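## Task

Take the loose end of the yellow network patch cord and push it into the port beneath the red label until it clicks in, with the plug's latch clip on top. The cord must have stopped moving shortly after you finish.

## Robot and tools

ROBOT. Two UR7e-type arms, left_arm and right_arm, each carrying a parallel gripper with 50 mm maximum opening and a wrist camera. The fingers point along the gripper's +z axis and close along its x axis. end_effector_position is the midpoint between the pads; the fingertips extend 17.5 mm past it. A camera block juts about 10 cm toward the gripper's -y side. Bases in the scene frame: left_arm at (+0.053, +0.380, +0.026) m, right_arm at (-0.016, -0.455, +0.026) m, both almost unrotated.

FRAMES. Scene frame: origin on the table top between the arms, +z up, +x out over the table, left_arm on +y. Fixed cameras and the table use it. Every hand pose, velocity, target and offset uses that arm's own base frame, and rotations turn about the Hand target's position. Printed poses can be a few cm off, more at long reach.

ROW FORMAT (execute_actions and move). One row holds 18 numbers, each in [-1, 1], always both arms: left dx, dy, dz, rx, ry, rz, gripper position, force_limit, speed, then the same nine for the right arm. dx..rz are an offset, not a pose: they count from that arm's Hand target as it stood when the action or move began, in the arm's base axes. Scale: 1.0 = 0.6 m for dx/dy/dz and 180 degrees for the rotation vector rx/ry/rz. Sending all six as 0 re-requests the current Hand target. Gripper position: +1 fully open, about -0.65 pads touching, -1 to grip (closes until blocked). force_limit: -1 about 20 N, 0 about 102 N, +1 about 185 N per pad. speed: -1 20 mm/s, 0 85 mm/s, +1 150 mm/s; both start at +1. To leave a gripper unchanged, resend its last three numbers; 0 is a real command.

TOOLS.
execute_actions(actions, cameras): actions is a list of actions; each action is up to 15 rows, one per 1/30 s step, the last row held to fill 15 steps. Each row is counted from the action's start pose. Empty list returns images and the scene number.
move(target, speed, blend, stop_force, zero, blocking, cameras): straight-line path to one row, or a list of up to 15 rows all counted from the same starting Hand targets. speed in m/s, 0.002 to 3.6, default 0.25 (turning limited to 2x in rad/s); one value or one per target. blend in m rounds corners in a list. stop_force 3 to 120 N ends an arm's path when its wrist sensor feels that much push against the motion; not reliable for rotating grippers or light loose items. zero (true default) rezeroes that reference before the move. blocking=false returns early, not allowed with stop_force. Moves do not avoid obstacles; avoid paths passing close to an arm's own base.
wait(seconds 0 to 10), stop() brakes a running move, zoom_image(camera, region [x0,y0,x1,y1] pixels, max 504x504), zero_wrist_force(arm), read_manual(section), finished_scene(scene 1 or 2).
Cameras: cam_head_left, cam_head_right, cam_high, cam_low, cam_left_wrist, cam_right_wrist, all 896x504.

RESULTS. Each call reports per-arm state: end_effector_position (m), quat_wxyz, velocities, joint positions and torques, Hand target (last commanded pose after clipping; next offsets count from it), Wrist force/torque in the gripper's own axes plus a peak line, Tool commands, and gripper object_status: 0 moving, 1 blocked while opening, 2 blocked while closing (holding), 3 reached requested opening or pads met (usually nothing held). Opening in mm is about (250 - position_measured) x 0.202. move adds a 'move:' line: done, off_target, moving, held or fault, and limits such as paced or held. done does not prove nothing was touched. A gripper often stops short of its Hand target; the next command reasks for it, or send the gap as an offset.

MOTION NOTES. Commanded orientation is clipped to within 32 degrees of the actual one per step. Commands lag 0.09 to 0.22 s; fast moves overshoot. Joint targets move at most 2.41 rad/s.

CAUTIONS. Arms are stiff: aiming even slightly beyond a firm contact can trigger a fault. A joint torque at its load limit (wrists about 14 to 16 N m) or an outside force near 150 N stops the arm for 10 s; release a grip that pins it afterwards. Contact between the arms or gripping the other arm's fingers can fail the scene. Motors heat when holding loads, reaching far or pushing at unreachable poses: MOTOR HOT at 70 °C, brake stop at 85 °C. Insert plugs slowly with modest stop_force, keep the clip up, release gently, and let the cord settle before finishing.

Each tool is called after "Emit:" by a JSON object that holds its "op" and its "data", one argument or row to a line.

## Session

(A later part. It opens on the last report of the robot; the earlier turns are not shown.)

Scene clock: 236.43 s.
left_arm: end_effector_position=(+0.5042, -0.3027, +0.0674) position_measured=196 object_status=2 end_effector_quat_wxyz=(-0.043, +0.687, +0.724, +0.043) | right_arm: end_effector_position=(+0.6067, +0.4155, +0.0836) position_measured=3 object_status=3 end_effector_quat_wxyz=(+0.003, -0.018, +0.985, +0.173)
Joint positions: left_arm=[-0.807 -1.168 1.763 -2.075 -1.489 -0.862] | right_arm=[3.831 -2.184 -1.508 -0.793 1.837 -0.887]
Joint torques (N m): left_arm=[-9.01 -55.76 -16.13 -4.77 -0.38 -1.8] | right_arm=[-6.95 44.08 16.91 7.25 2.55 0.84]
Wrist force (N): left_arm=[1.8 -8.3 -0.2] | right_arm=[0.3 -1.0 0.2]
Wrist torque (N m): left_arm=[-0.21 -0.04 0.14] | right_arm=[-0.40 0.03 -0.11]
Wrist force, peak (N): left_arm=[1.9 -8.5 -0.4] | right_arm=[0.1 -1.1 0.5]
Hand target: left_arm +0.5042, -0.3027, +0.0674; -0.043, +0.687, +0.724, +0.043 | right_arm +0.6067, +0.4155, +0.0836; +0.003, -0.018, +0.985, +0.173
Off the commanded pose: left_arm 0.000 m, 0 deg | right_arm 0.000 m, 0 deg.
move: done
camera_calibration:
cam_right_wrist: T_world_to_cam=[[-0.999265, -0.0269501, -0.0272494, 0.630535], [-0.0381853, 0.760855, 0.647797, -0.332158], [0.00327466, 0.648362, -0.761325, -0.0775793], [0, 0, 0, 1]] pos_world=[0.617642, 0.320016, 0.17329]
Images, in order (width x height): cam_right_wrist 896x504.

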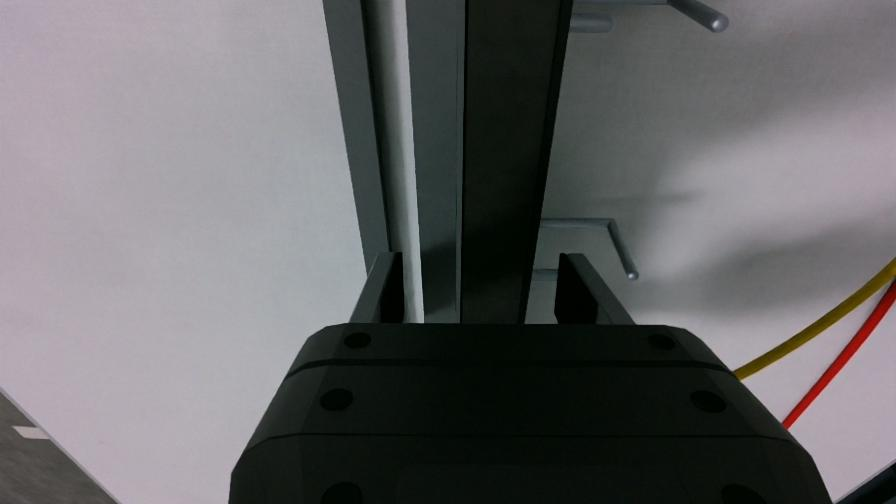

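Emit:
{"op": "move", "data": {
  "target": [
    [0,0,0,0,0,0,-1,-0.2,-0.5,0.002,0,0,0,0,0,1,1,1],
    [0,0,0,0,0,0,-1,-0.2,-0.5,0.002,0,0,0,0,0,-1,0.2,-1]
  ],
  "speed": 0.03
}}

Emit:
{"op": "move", "data": {
  "target": [0.025,0.0015,0,0,0,0,-1,-0.2,-0.5,0,0,0,0,0,0,-1,0.2,-1],
  "speed": 0.004,
  "stop_force": 25,
  "cameras": ["cam_right_wrist"]
}}

Scene clock: 241.93 s.
left_arm: end_effector_position=(+0.5042, -0.3027, +0.0674) position_measured=196 object_status=2 end_effector_quat_wxyz=(-0.043, +0.687, +0.724, +0.043) | right_arm: end_effector_position=(+0.6079, +0.4155, +0.0836) position_measured=98 object_status=2 end_effector_quat_wxyz=(+0.003, -0.018, +0.985, +0.173)
Joint positions: left_arm=[-0.807 -1.168 1.763 -2.075 -1.489 -0.862] | right_arm=[3.83 -2.187 -1.504 -0.795 1.837 -0.888]
Joint torques (N m): left_arm=[-5.22 -56.46 -16.86 -4.06 -0.27 -1.75] | right_arm=[1.92 53.38 20.67 0.45 2.66 -0.51]
Wrist force (N): left_arm=[1.2 -13.7 -1.3] | right_arm=[-16.7 0.0 8.2]
Wrist torque (N m): left_arm=[-0.27 -0.11 0.17] | right_arm=[-0.38 0.12 -0.38]
Wrist force, peak (N): left_arm=[1.1 -14.1 -1.2] | right_arm=[-16.8 0.0 8.7]
Hand target: left_arm +0.5042, -0.3027, +0.0674; -0.043, +0.687, +0.724, +0.043 | right_arm +0.6079, +0.4155, +0.0836; +0.003, -0.018, +0.985, +0.173
Off the commanded pose: left_arm 0.000 m, 0 deg | right_arm 0.000 m, 0 deg.
move: done

Scene clock: 244.63 s.
left_arm: end_effector_position=(+0.5089, -0.3024, +0.0674) position_measured=196 object_status=2 end_effector_quat_wxyz=(-0.043, +0.687, +0.724, +0.043) | right_arm: end_effector_position=(+0.6079, +0.4155, +0.0836) position_measured=98 object_status=2 end_effector_quat_wxyz=(+0.003, -0.018, +0.985, +0.173)
Joint positions: left_arm=[-0.8 -1.16 1.751 -2.072 -1.488 -0.856] | right_arm=[3.83 -2.187 -1.504 -0.795 1.837 -0.888]
Joint torques (N m): left_arm=[-3.79 -55.91 -22.3 -12.91 5.97 -2.14] | right_arm=[18.36 68.37 15.12 0.46 6.55 -0.43]
Wrist force (N): left_arm=[6.3 -35.5 -5.3] | right_arm=[-29.5 -10.9 11.2]
Wrist torque (N m): left_arm=[-0.34 -0.03 0.26] | right_arm=[-0.46 -1.28 0.65]
Wrist force, peak (N): left_arm=[7.1 -39.3 -4.0] | right_arm=[-30.8 -10.5 10.7]
Hand target: left_arm +0.5089, -0.3024, +0.0674; -0.043, +0.687, +0.724, +0.043 (not the last commanded pose) | right_arm +0.6079, +0.4155, +0.0836; +0.003, -0.018, +0.985, +0.173
Off the commanded pose: left_arm 0.010 m, 0 deg | right_arm 0.000 m, 0 deg.
move: contact (left_arm)
camera_calibration:
cam_right_wrist: T_world_to_cam=[[-0.999265, -0.0268865, -0.0273265, 0.631727], [-0.0381868, 0.760858, 0.647794, -0.332111], [0.00337467, 0.648362, -0.761325, -0.0776452], [0, 0, 0, 1]] pos_world=[0.618843, 0.320017, 0.173289]
Images, in order (width x height): cam_right_wrist 896x504.

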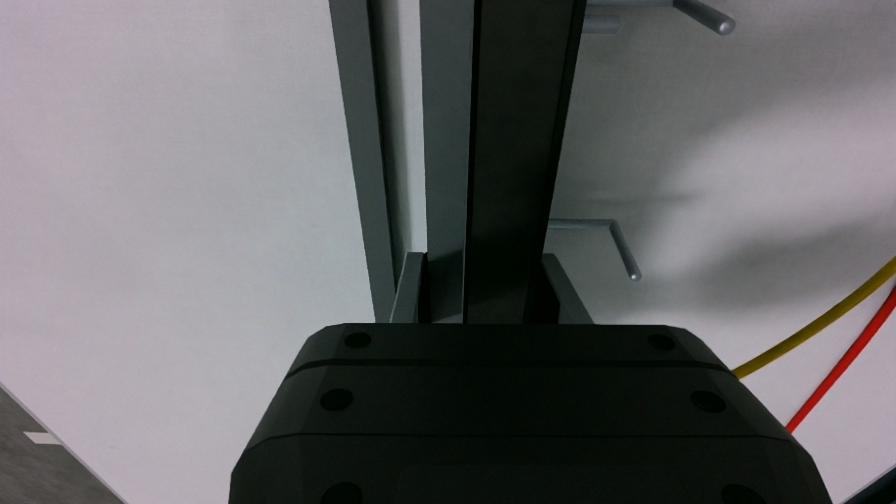

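Emit:
{"op": "move", "data": {
  "target": [0.01,0.0006,0,0,0,0,-1,-0.2,-0.5,0,0,0,0,0,0,-1,0.2,-1],
  "speed": 0.004,
  "stop_force": 14
}}

Emit:
{"op": "move", "data": {
  "target": [-0.01,-0.0005,0,0,0,0,-1,-0.2,-0.5,0,0,0,0,0,0,-1,0.2,-1],
  "speed": 0.006,
  "cameras": ["cam_right_wrist","cam_left_wrist"]
}}

Scene clock: 250.00 s.
left_arm: end_effector_position=(+0.5115, -0.3023, +0.0674) position_measured=196 object_status=2 end_effector_quat_wxyz=(-0.043, +0.687, +0.724, +0.043) | right_arm: end_effector_position=(+0.6079, +0.4155, +0.0836) position_measured=98 object_status=2 end_effector_quat_wxyz=(+0.003, -0.018, +0.985, +0.173)
Joint positions: left_arm=[-0.797 -1.155 1.744 -2.07 -1.488 -0.852] | right_arm=[3.83 -2.187 -1.504 -0.795 1.837 -0.888]
Joint torques (N m): left_arm=[-2.28 -56.24 -26.55 -15.77 3.28 -2.08] | right_arm=[18.89 67.98 15.39 0.6 11.44 -0.2]
Wrist force (N): left_arm=[10.1 -44.7 -7.3] | right_arm=[-38.1 -16.4 17.2]
Wrist torque (N m): left_arm=[-0.23 0.03 0.30] | right_arm=[-0.48 -1.98 2.08]
Wrist force, peak (N): left_arm=[10.3 -51.0 -6.2] | right_arm=[-39.7 -16.6 17.1]
Hand target: left_arm +0.5115, -0.3023, +0.0674; -0.043, +0.687, +0.724, +0.043 (not the last commanded pose) | right_arm +0.6079, +0.4155, +0.0836; +0.003, -0.018, +0.985, +0.173
Off the commanded pose: left_arm 0.003 m, 0 deg | right_arm 0.000 m, 0 deg.
move: contact (left_arm)

Scene clock: 251.23 s.
left_arm: end_effector_position=(+0.5057, -0.3026, +0.0674) position_measured=196 object_status=2 end_effector_quat_wxyz=(-0.043, +0.687, +0.724, +0.043) | right_arm: end_effector_position=(+0.6078, +0.4156, +0.0837) position_measured=98 object_status=2 end_effector_quat_wxyz=(+0.003, -0.018, +0.985, +0.173)
Joint positions: left_arm=[-0.804 -1.165 1.759 -2.074 -1.489 -0.86] | right_arm=[3.83 -2.187 -1.504 -0.795 1.837 -0.888]
Joint torques (N m): left_arm=[-10.26 -59.2 -11.42 -3.42 -1.67 -2.21] | right_arm=[4.78 52.77 18.83 0.73 1.69 -0.14]
Wrist force (N): left_arm=[-3.5 6.8 3.0] | right_arm=[2.3 -1.2 3.7]
Wrist torque (N m): left_arm=[0.14 -0.10 0.24] | right_arm=[-0.36 -1.42 1.39]
Wrist force, peak (N): left_arm=[10.3 -44.5 -7.5] | right_arm=[-38.1 -16.6 17.5]
Hand target: left_arm +0.5055, -0.3026, +0.0674; -0.043, +0.687, +0.724, +0.043 | right_arm +0.6079, +0.4155, +0.0836; +0.003, -0.018, +0.985, +0.173
Off the commanded pose: left_arm 0.000 m, 0 deg | right_arm 0.000 m, 0 deg.
move: done
camera_calibration:
cam_left_wrist: T_world_to_cam=[[-0.033877, 0.992044, 0.12125, 0.316767], [0.937353, -0.0105508, 0.34822, -0.48723], [0.346729, 0.125451, -0.929538, 0.0541877], [0, 0, 0, 1]] pos_world=[0.44865, -0.326185, 0.181625]
cam_right_wrist: T_world_to_cam=[[-0.999262, -0.0270875, -0.027243, 0.631677], [-0.0382862, 0.760758, 0.647905, -0.332106], [0.00317523, 0.64847, -0.761234, -0.0774954], [0, 0, 0, 1]] pos_world=[0.618742, 0.320016, 0.17339]
Images, in order (width x height): cam_left_wrist 896x504, cam_right_wrist 896x504.

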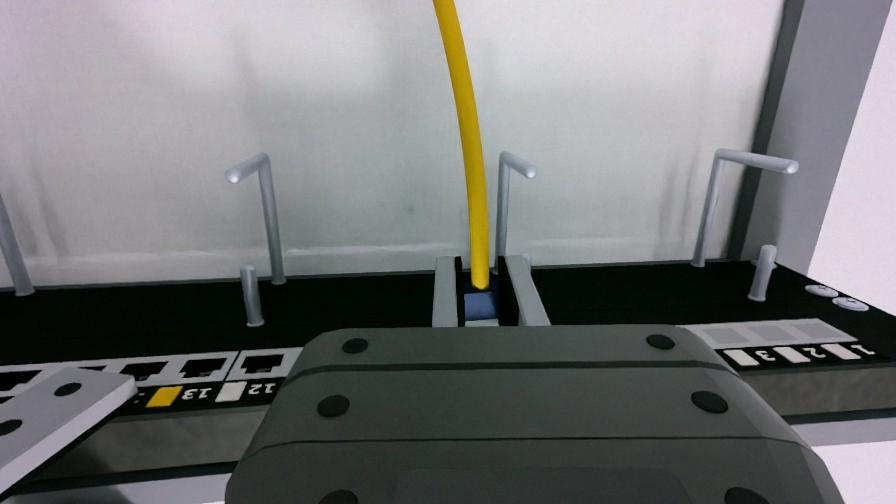

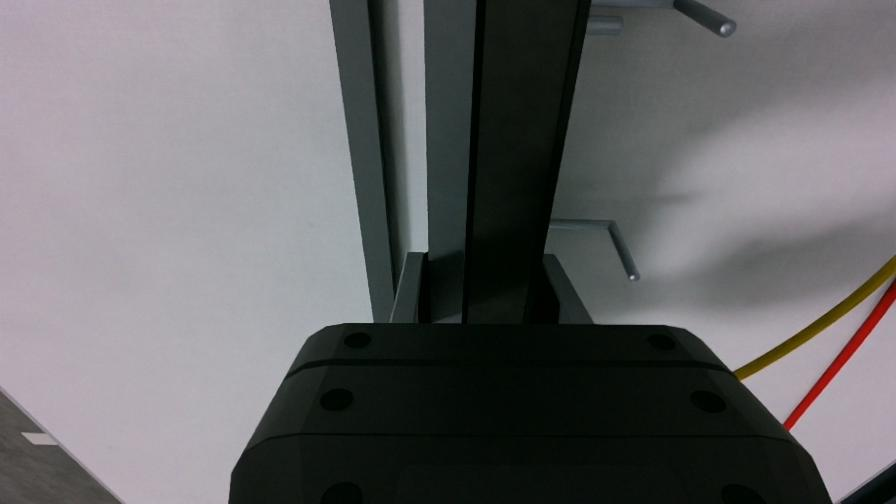

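Emit:
{"op": "move", "data": {
  "target": [-0.01,-0.0005,0,0,0,0,-1,-0.2,-0.5,0,0,0,0,0,0,-1,0.2,-1],
  "speed": 0.006,
  "stop_force": 14,
  "cameras": ["cam_right_wrist","cam_left_wrist"]
}}

Scene clock: 255.17 s.
left_arm: end_effector_position=(+0.4995, -0.3029, +0.0674) position_measured=196 object_status=2 end_effector_quat_wxyz=(-0.043, +0.687, +0.724, +0.043) | right_arm: end_effector_position=(+0.6079, +0.4155, +0.0836) position_measured=98 object_status=2 end_effector_quat_wxyz=(+0.003, -0.018, +0.985, +0.173)
Joint positions: left_arm=[-0.812 -1.175 1.774 -2.078 -1.49 -0.868] | right_arm=[3.83 -2.187 -1.504 -0.795 1.837 -0.888]
Joint torques (N m): left_arm=[-9.92 -58.56 -8.98 -1.61 -1.85 -2.06] | right_arm=[-5.11 60.75 26.44 2.93 -0.95 -0.27]
Wrist force (N): left_arm=[-8.6 12.9 5.2] | right_arm=[5.1 2.7 12.6]
Wrist torque (N m): left_arm=[0.38 -0.16 0.36] | right_arm=[-0.06 -0.58 -0.04]
Wrist force, peak (N): left_arm=[-8.6 13.1 5.1] | right_arm=[5.5 2.7 13.2]
Hand target: left_arm +0.4995, -0.3029, +0.0674; -0.043, +0.687, +0.724, +0.043 | right_arm +0.6079, +0.4155, +0.0836; +0.003, -0.018, +0.985, +0.173
Off the commanded pose: left_arm 0.000 m, 0 deg | right_arm 0.000 m, 0 deg.
move: done
camera_calibration:
cam_left_wrist: T_world_to_cam=[[-0.0339112, 0.992031, 0.121342, 0.316851], [0.937354, -0.010551, 0.348219, -0.481516], [0.346724, 0.125549, -0.929527, 0.0563725], [0, 0, 0, 1]] pos_world=[0.44255, -0.326484, 0.181625]
cam_right_wrist: T_world_to_cam=[[-0.999265, -0.0269517, -0.0272508, 0.631735], [-0.0381874, 0.760855, 0.647797, -0.332111], [0.00327468, 0.648362, -0.761325, -0.0775833], [0, 0, 0, 1]] pos_world=[0.618842, 0.320016, 0.17329]
Images, in order (width x height): cam_left_wrist 896x504, cam_right_wrist 896x504.

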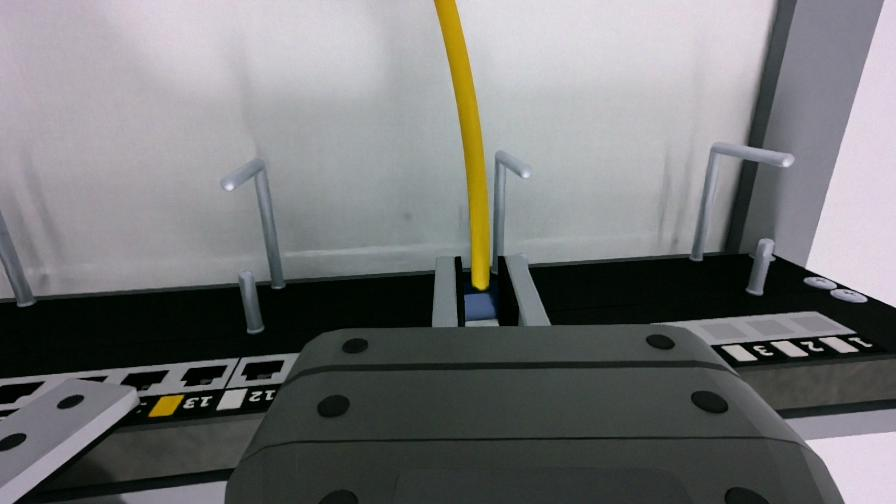

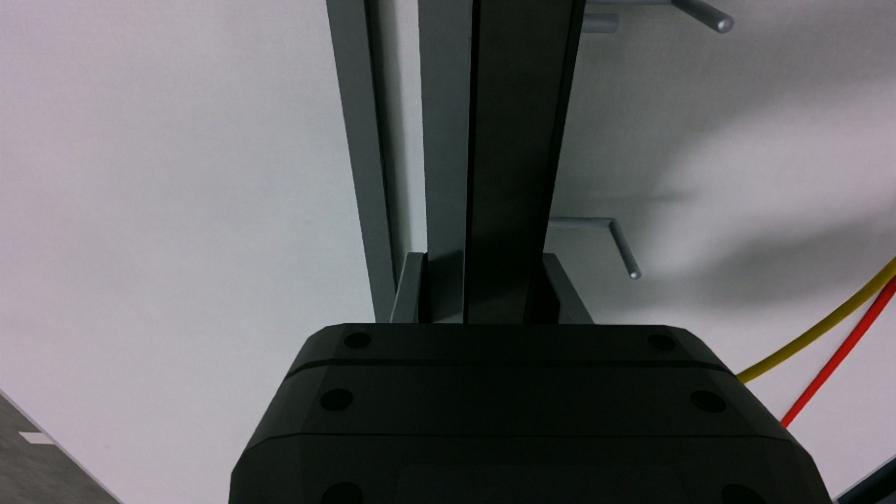

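Emit:
{"op": "move", "data": {
  "target": [
    [0.003,0.0001,0,0,0,0,-1,-0.2,-0.5,0,0,0,0,0,0,-1,0.2,-1],
    [0.003,0.0001,0,0,0,0,0.1,-0.2,-1,0,0,0,0,0,0,-1,0.2,-1],
    [0.003,-0.017,0.138,0,0,0,0.1,-0.2,-1,0,0,0,0,0,0,-1,0.2,-1],
    [-0.15,0.05,0.3,0,0,0,0.1,-0.2,-1,0,0,0,0,0,0,-1,0.2,-1]
  ],
  "speed": [0.01,0.03,0.04,0.15]
}}

Emit:
{"op": "move", "data": {
  "target": [
    [0,0,0,0,0,0,0.1,-0.2,-1,0,0,0,0,0,0,1,0.2,-1],
    [0,0,0,0,0,0,0.1,-0.2,-1,0,-0.05,0.2,0,0,0,1,0.2,-1]
  ],
  "speed": 0.1,
  "cameras": ["cam_right_wrist","cam_left_wrist","cam_head_left"]
}}

Emit:
{"op": "zoom_image", "data": {
  "camera": "cam_right_wrist",
  "region": [440, 220, 560, 325]
}}

Emit:
{"op": "zoom_image", "data": {
  "camera": "cam_left_wrist",
  "region": [250, 200, 600, 340]
}}

Scene clock: 271.03 s.
left_arm: end_effector_position=(+0.4097, -0.2730, +0.2473) position_measured=138 object_status=3 end_effector_quat_wxyz=(-0.043, +0.687, +0.724, +0.043) | right_arm: end_effector_position=(+0.6079, +0.4155, +0.0836) position_measured=98 object_status=2 end_effector_quat_wxyz=(+0.003, -0.018, +0.985, +0.173)
Joint positions: left_arm=[-0.902 -1.55 1.737 -1.66 -1.498 -0.957] | right_arm=[3.83 -2.187 -1.504 -0.795 1.837 -0.888]
Joint torques (N m): left_arm=[-11.02 -39.91 -15.37 -0.23 -2.17 -2.52] | right_arm=[-5.34 70.39 27.66 8.37 -1.17 -0.22]
Wrist force (N): left_arm=[0.4 -0.1 -0.7] | right_arm=[1.6 1.7 12.7]
Wrist torque (N m): left_arm=[-0.07 -0.15 0.22] | right_arm=[-0.04 -0.64 0.04]
Wrist force, peak (N): left_arm=[-8.7 13.0 5.4] | right_arm=[3.5 2.9 13.8]
Hand target: left_arm +0.4095, -0.2729, +0.2474; -0.043, +0.687, +0.724, +0.043 | right_arm +0.6079, +0.4155, +0.0836; +0.003, -0.018, +0.985, +0.173
Off the commanded pose: left_arm 0.000 m, 0 deg | right_arm 0.000 m, 0 deg.
move: done

Scene clock: 274.07 s.
left_arm: end_effector_position=(+0.4095, -0.2729, +0.2474) position_measured=138 object_status=3 end_effector_quat_wxyz=(-0.043, +0.687, +0.724, +0.043) | right_arm: end_effector_position=(+0.6079, +0.3856, +0.2035) position_measured=3 object_status=3 end_effector_quat_wxyz=(+0.003, -0.018, +0.985, +0.173)
Joint positions: left_arm=[-0.902 -1.55 1.737 -1.66 -1.498 -0.957] | right_arm=[3.795 -2.038 -1.405 -1.052 1.845 -0.924]
Joint torques (N m): left_arm=[-10.99 -41.46 -16.52 -0.12 -2.08 -2.29] | right_arm=[-6.85 58.92 33.37 0.37 2.72 -1.15]
Wrist force (N): left_arm=[0.3 0.0 -0.9] | right_arm=[-2.3 0.5 0.0]
Wrist torque (N m): left_arm=[-0.04 -0.13 0.22] | right_arm=[-0.15 0.45 0.00]
Wrist force, peak (N): left_arm=[0.5 0.3 -1.1] | right_arm=[2.0 1.6 12.9]
Hand target: left_arm +0.4095, -0.2729, +0.2474; -0.043, +0.687, +0.724, +0.043 | right_arm +0.6079, +0.3855, +0.2036; +0.003, -0.018, +0.985, +0.173
Off the commanded pose: left_arm 0.000 m, 0 deg | right_arm 0.000 m, 0 deg.
move: done
camera_calibration:
cam_left_wrist: T_world_to_cam=[[-0.0339112, 0.992031, 0.121342, 0.262197], [0.937354, -0.010551, 0.348219, -0.459517], [0.346724, 0.125549, -0.929527, 0.251126], [0, 0, 0, 1]] pos_world=[0.35255, -0.296484, 0.361625]
cam_right_wrist: T_world_to_cam=[[-0.999265, -0.026883, -0.0273262, 0.634196], [-0.0381842, 0.760815, 0.647844, -0.38696], [0.00337418, 0.648411, -0.761283, 0.0330621], [0, 0, 0, 1]] pos_world=[0.618843, 0.290017, 0.29319]
Images, in order (width x height): cam_head_left 896x504, cam_left_wrist 896x504, cam_right_wrist 896x504.

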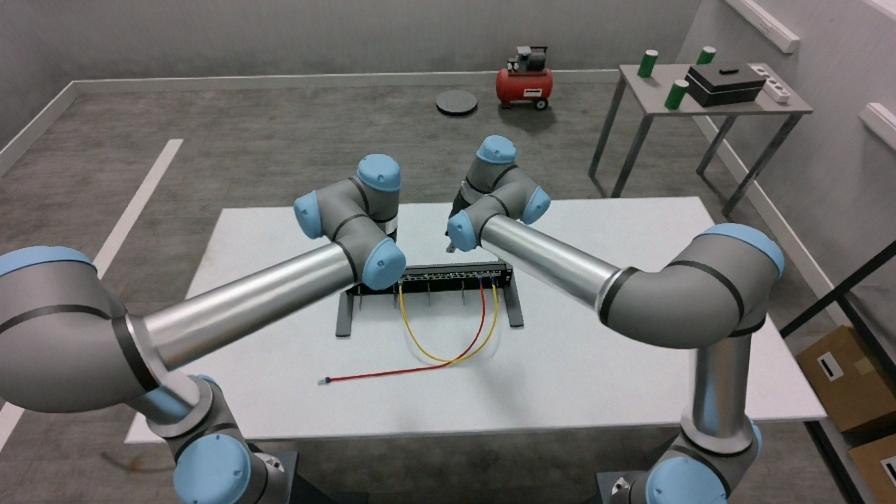

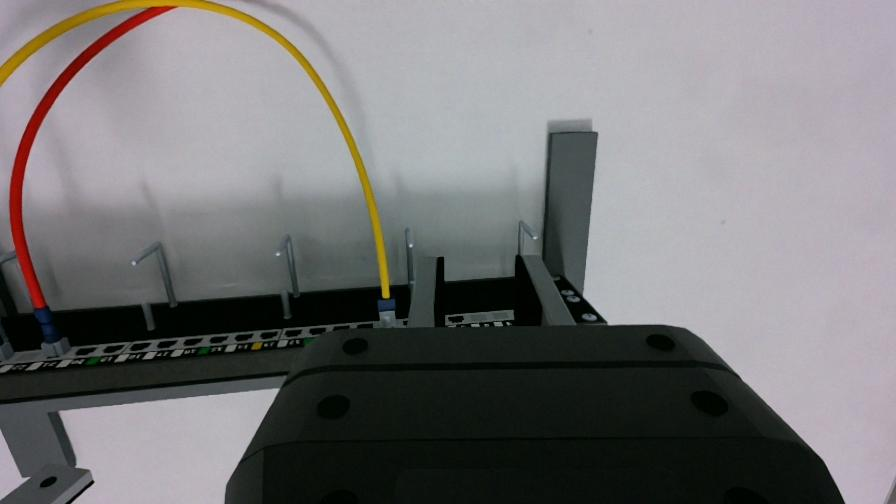

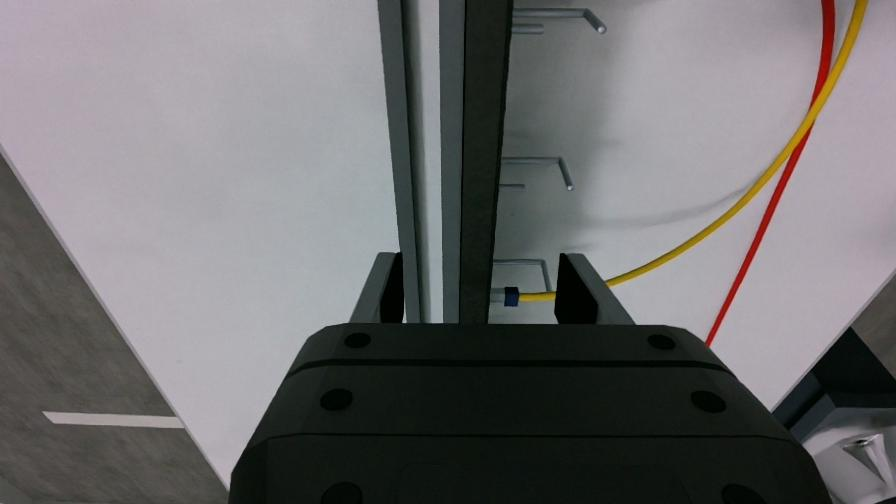

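Scaled by 4.200 from the camera's 896x504 image, which has a finer 1280x720 frame.

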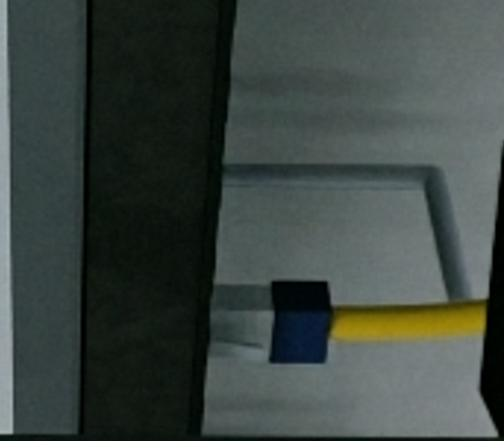

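Scaled by 1.440 from the camera's 896x504 image, which has a finer 1280x720 frame.

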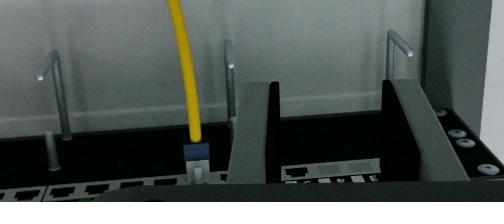

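Emit:
{"op": "wait", "data": {
  "seconds": 2
}}

Emit:
{"op": "finished_scene", "data": {
  "scene": 2
}}

Scene clock: 278.87 s.
left_arm: end_effector_position=(+0.4095, -0.2729, +0.2474) position_measured=138 object_status=3 end_effector_quat_wxyz=(-0.043, +0.687, +0.724, +0.043) | right_arm: end_effector_position=(+0.6079, +0.3855, +0.2036) position_measured=3 object_status=3 end_effector_quat_wxyz=(+0.003, -0.018, +0.985, +0.173)
Joint positions: left_arm=[-0.902 -1.55 1.737 -1.66 -1.498 -0.957] | right_arm=[3.795 -2.038 -1.405 -1.052 1.845 -0.924]
Joint torques (N m): left_arm=[-10.67 -39.74 -17.03 -0.18 -2.07 -2.49] | right_arm=[-6.75 59.19 32.97 0.38 2.69 -1.13]
Wrist force (N): left_arm=[0.4 0.1 -0.8] | right_arm=[-2.4 0.6 0.0]
Wrist torque (N m): left_arm=[-0.02 -0.15 0.23] | right_arm=[-0.13 0.46 0.01]
Wrist force, peak (N): left_arm=[0.6 0.2 -1.0] | right_arm=[-2.7 0.7 0.0]
Hand target: left_arm +0.4095, -0.2729, +0.2474; -0.043, +0.687, +0.724, +0.043 | right_arm +0.6079, +0.3855, +0.2036; +0.003, -0.018, +0.985, +0.173
Tool commands: left_gripper/position=+0.1 left_gripper/force_limit=-0.2 left_gripper/speed=-1.0 right_gripper/position=+1.0 right_gripper/force_limit=+0.2 right_gripper/speed=-1.0
Off the commanded pose: left_arm 0.000 m, 0 deg | right_arm 0.000 m, 0 deg.
wait: 2.00 s; at rest from the start

The scene is finished: the task was done.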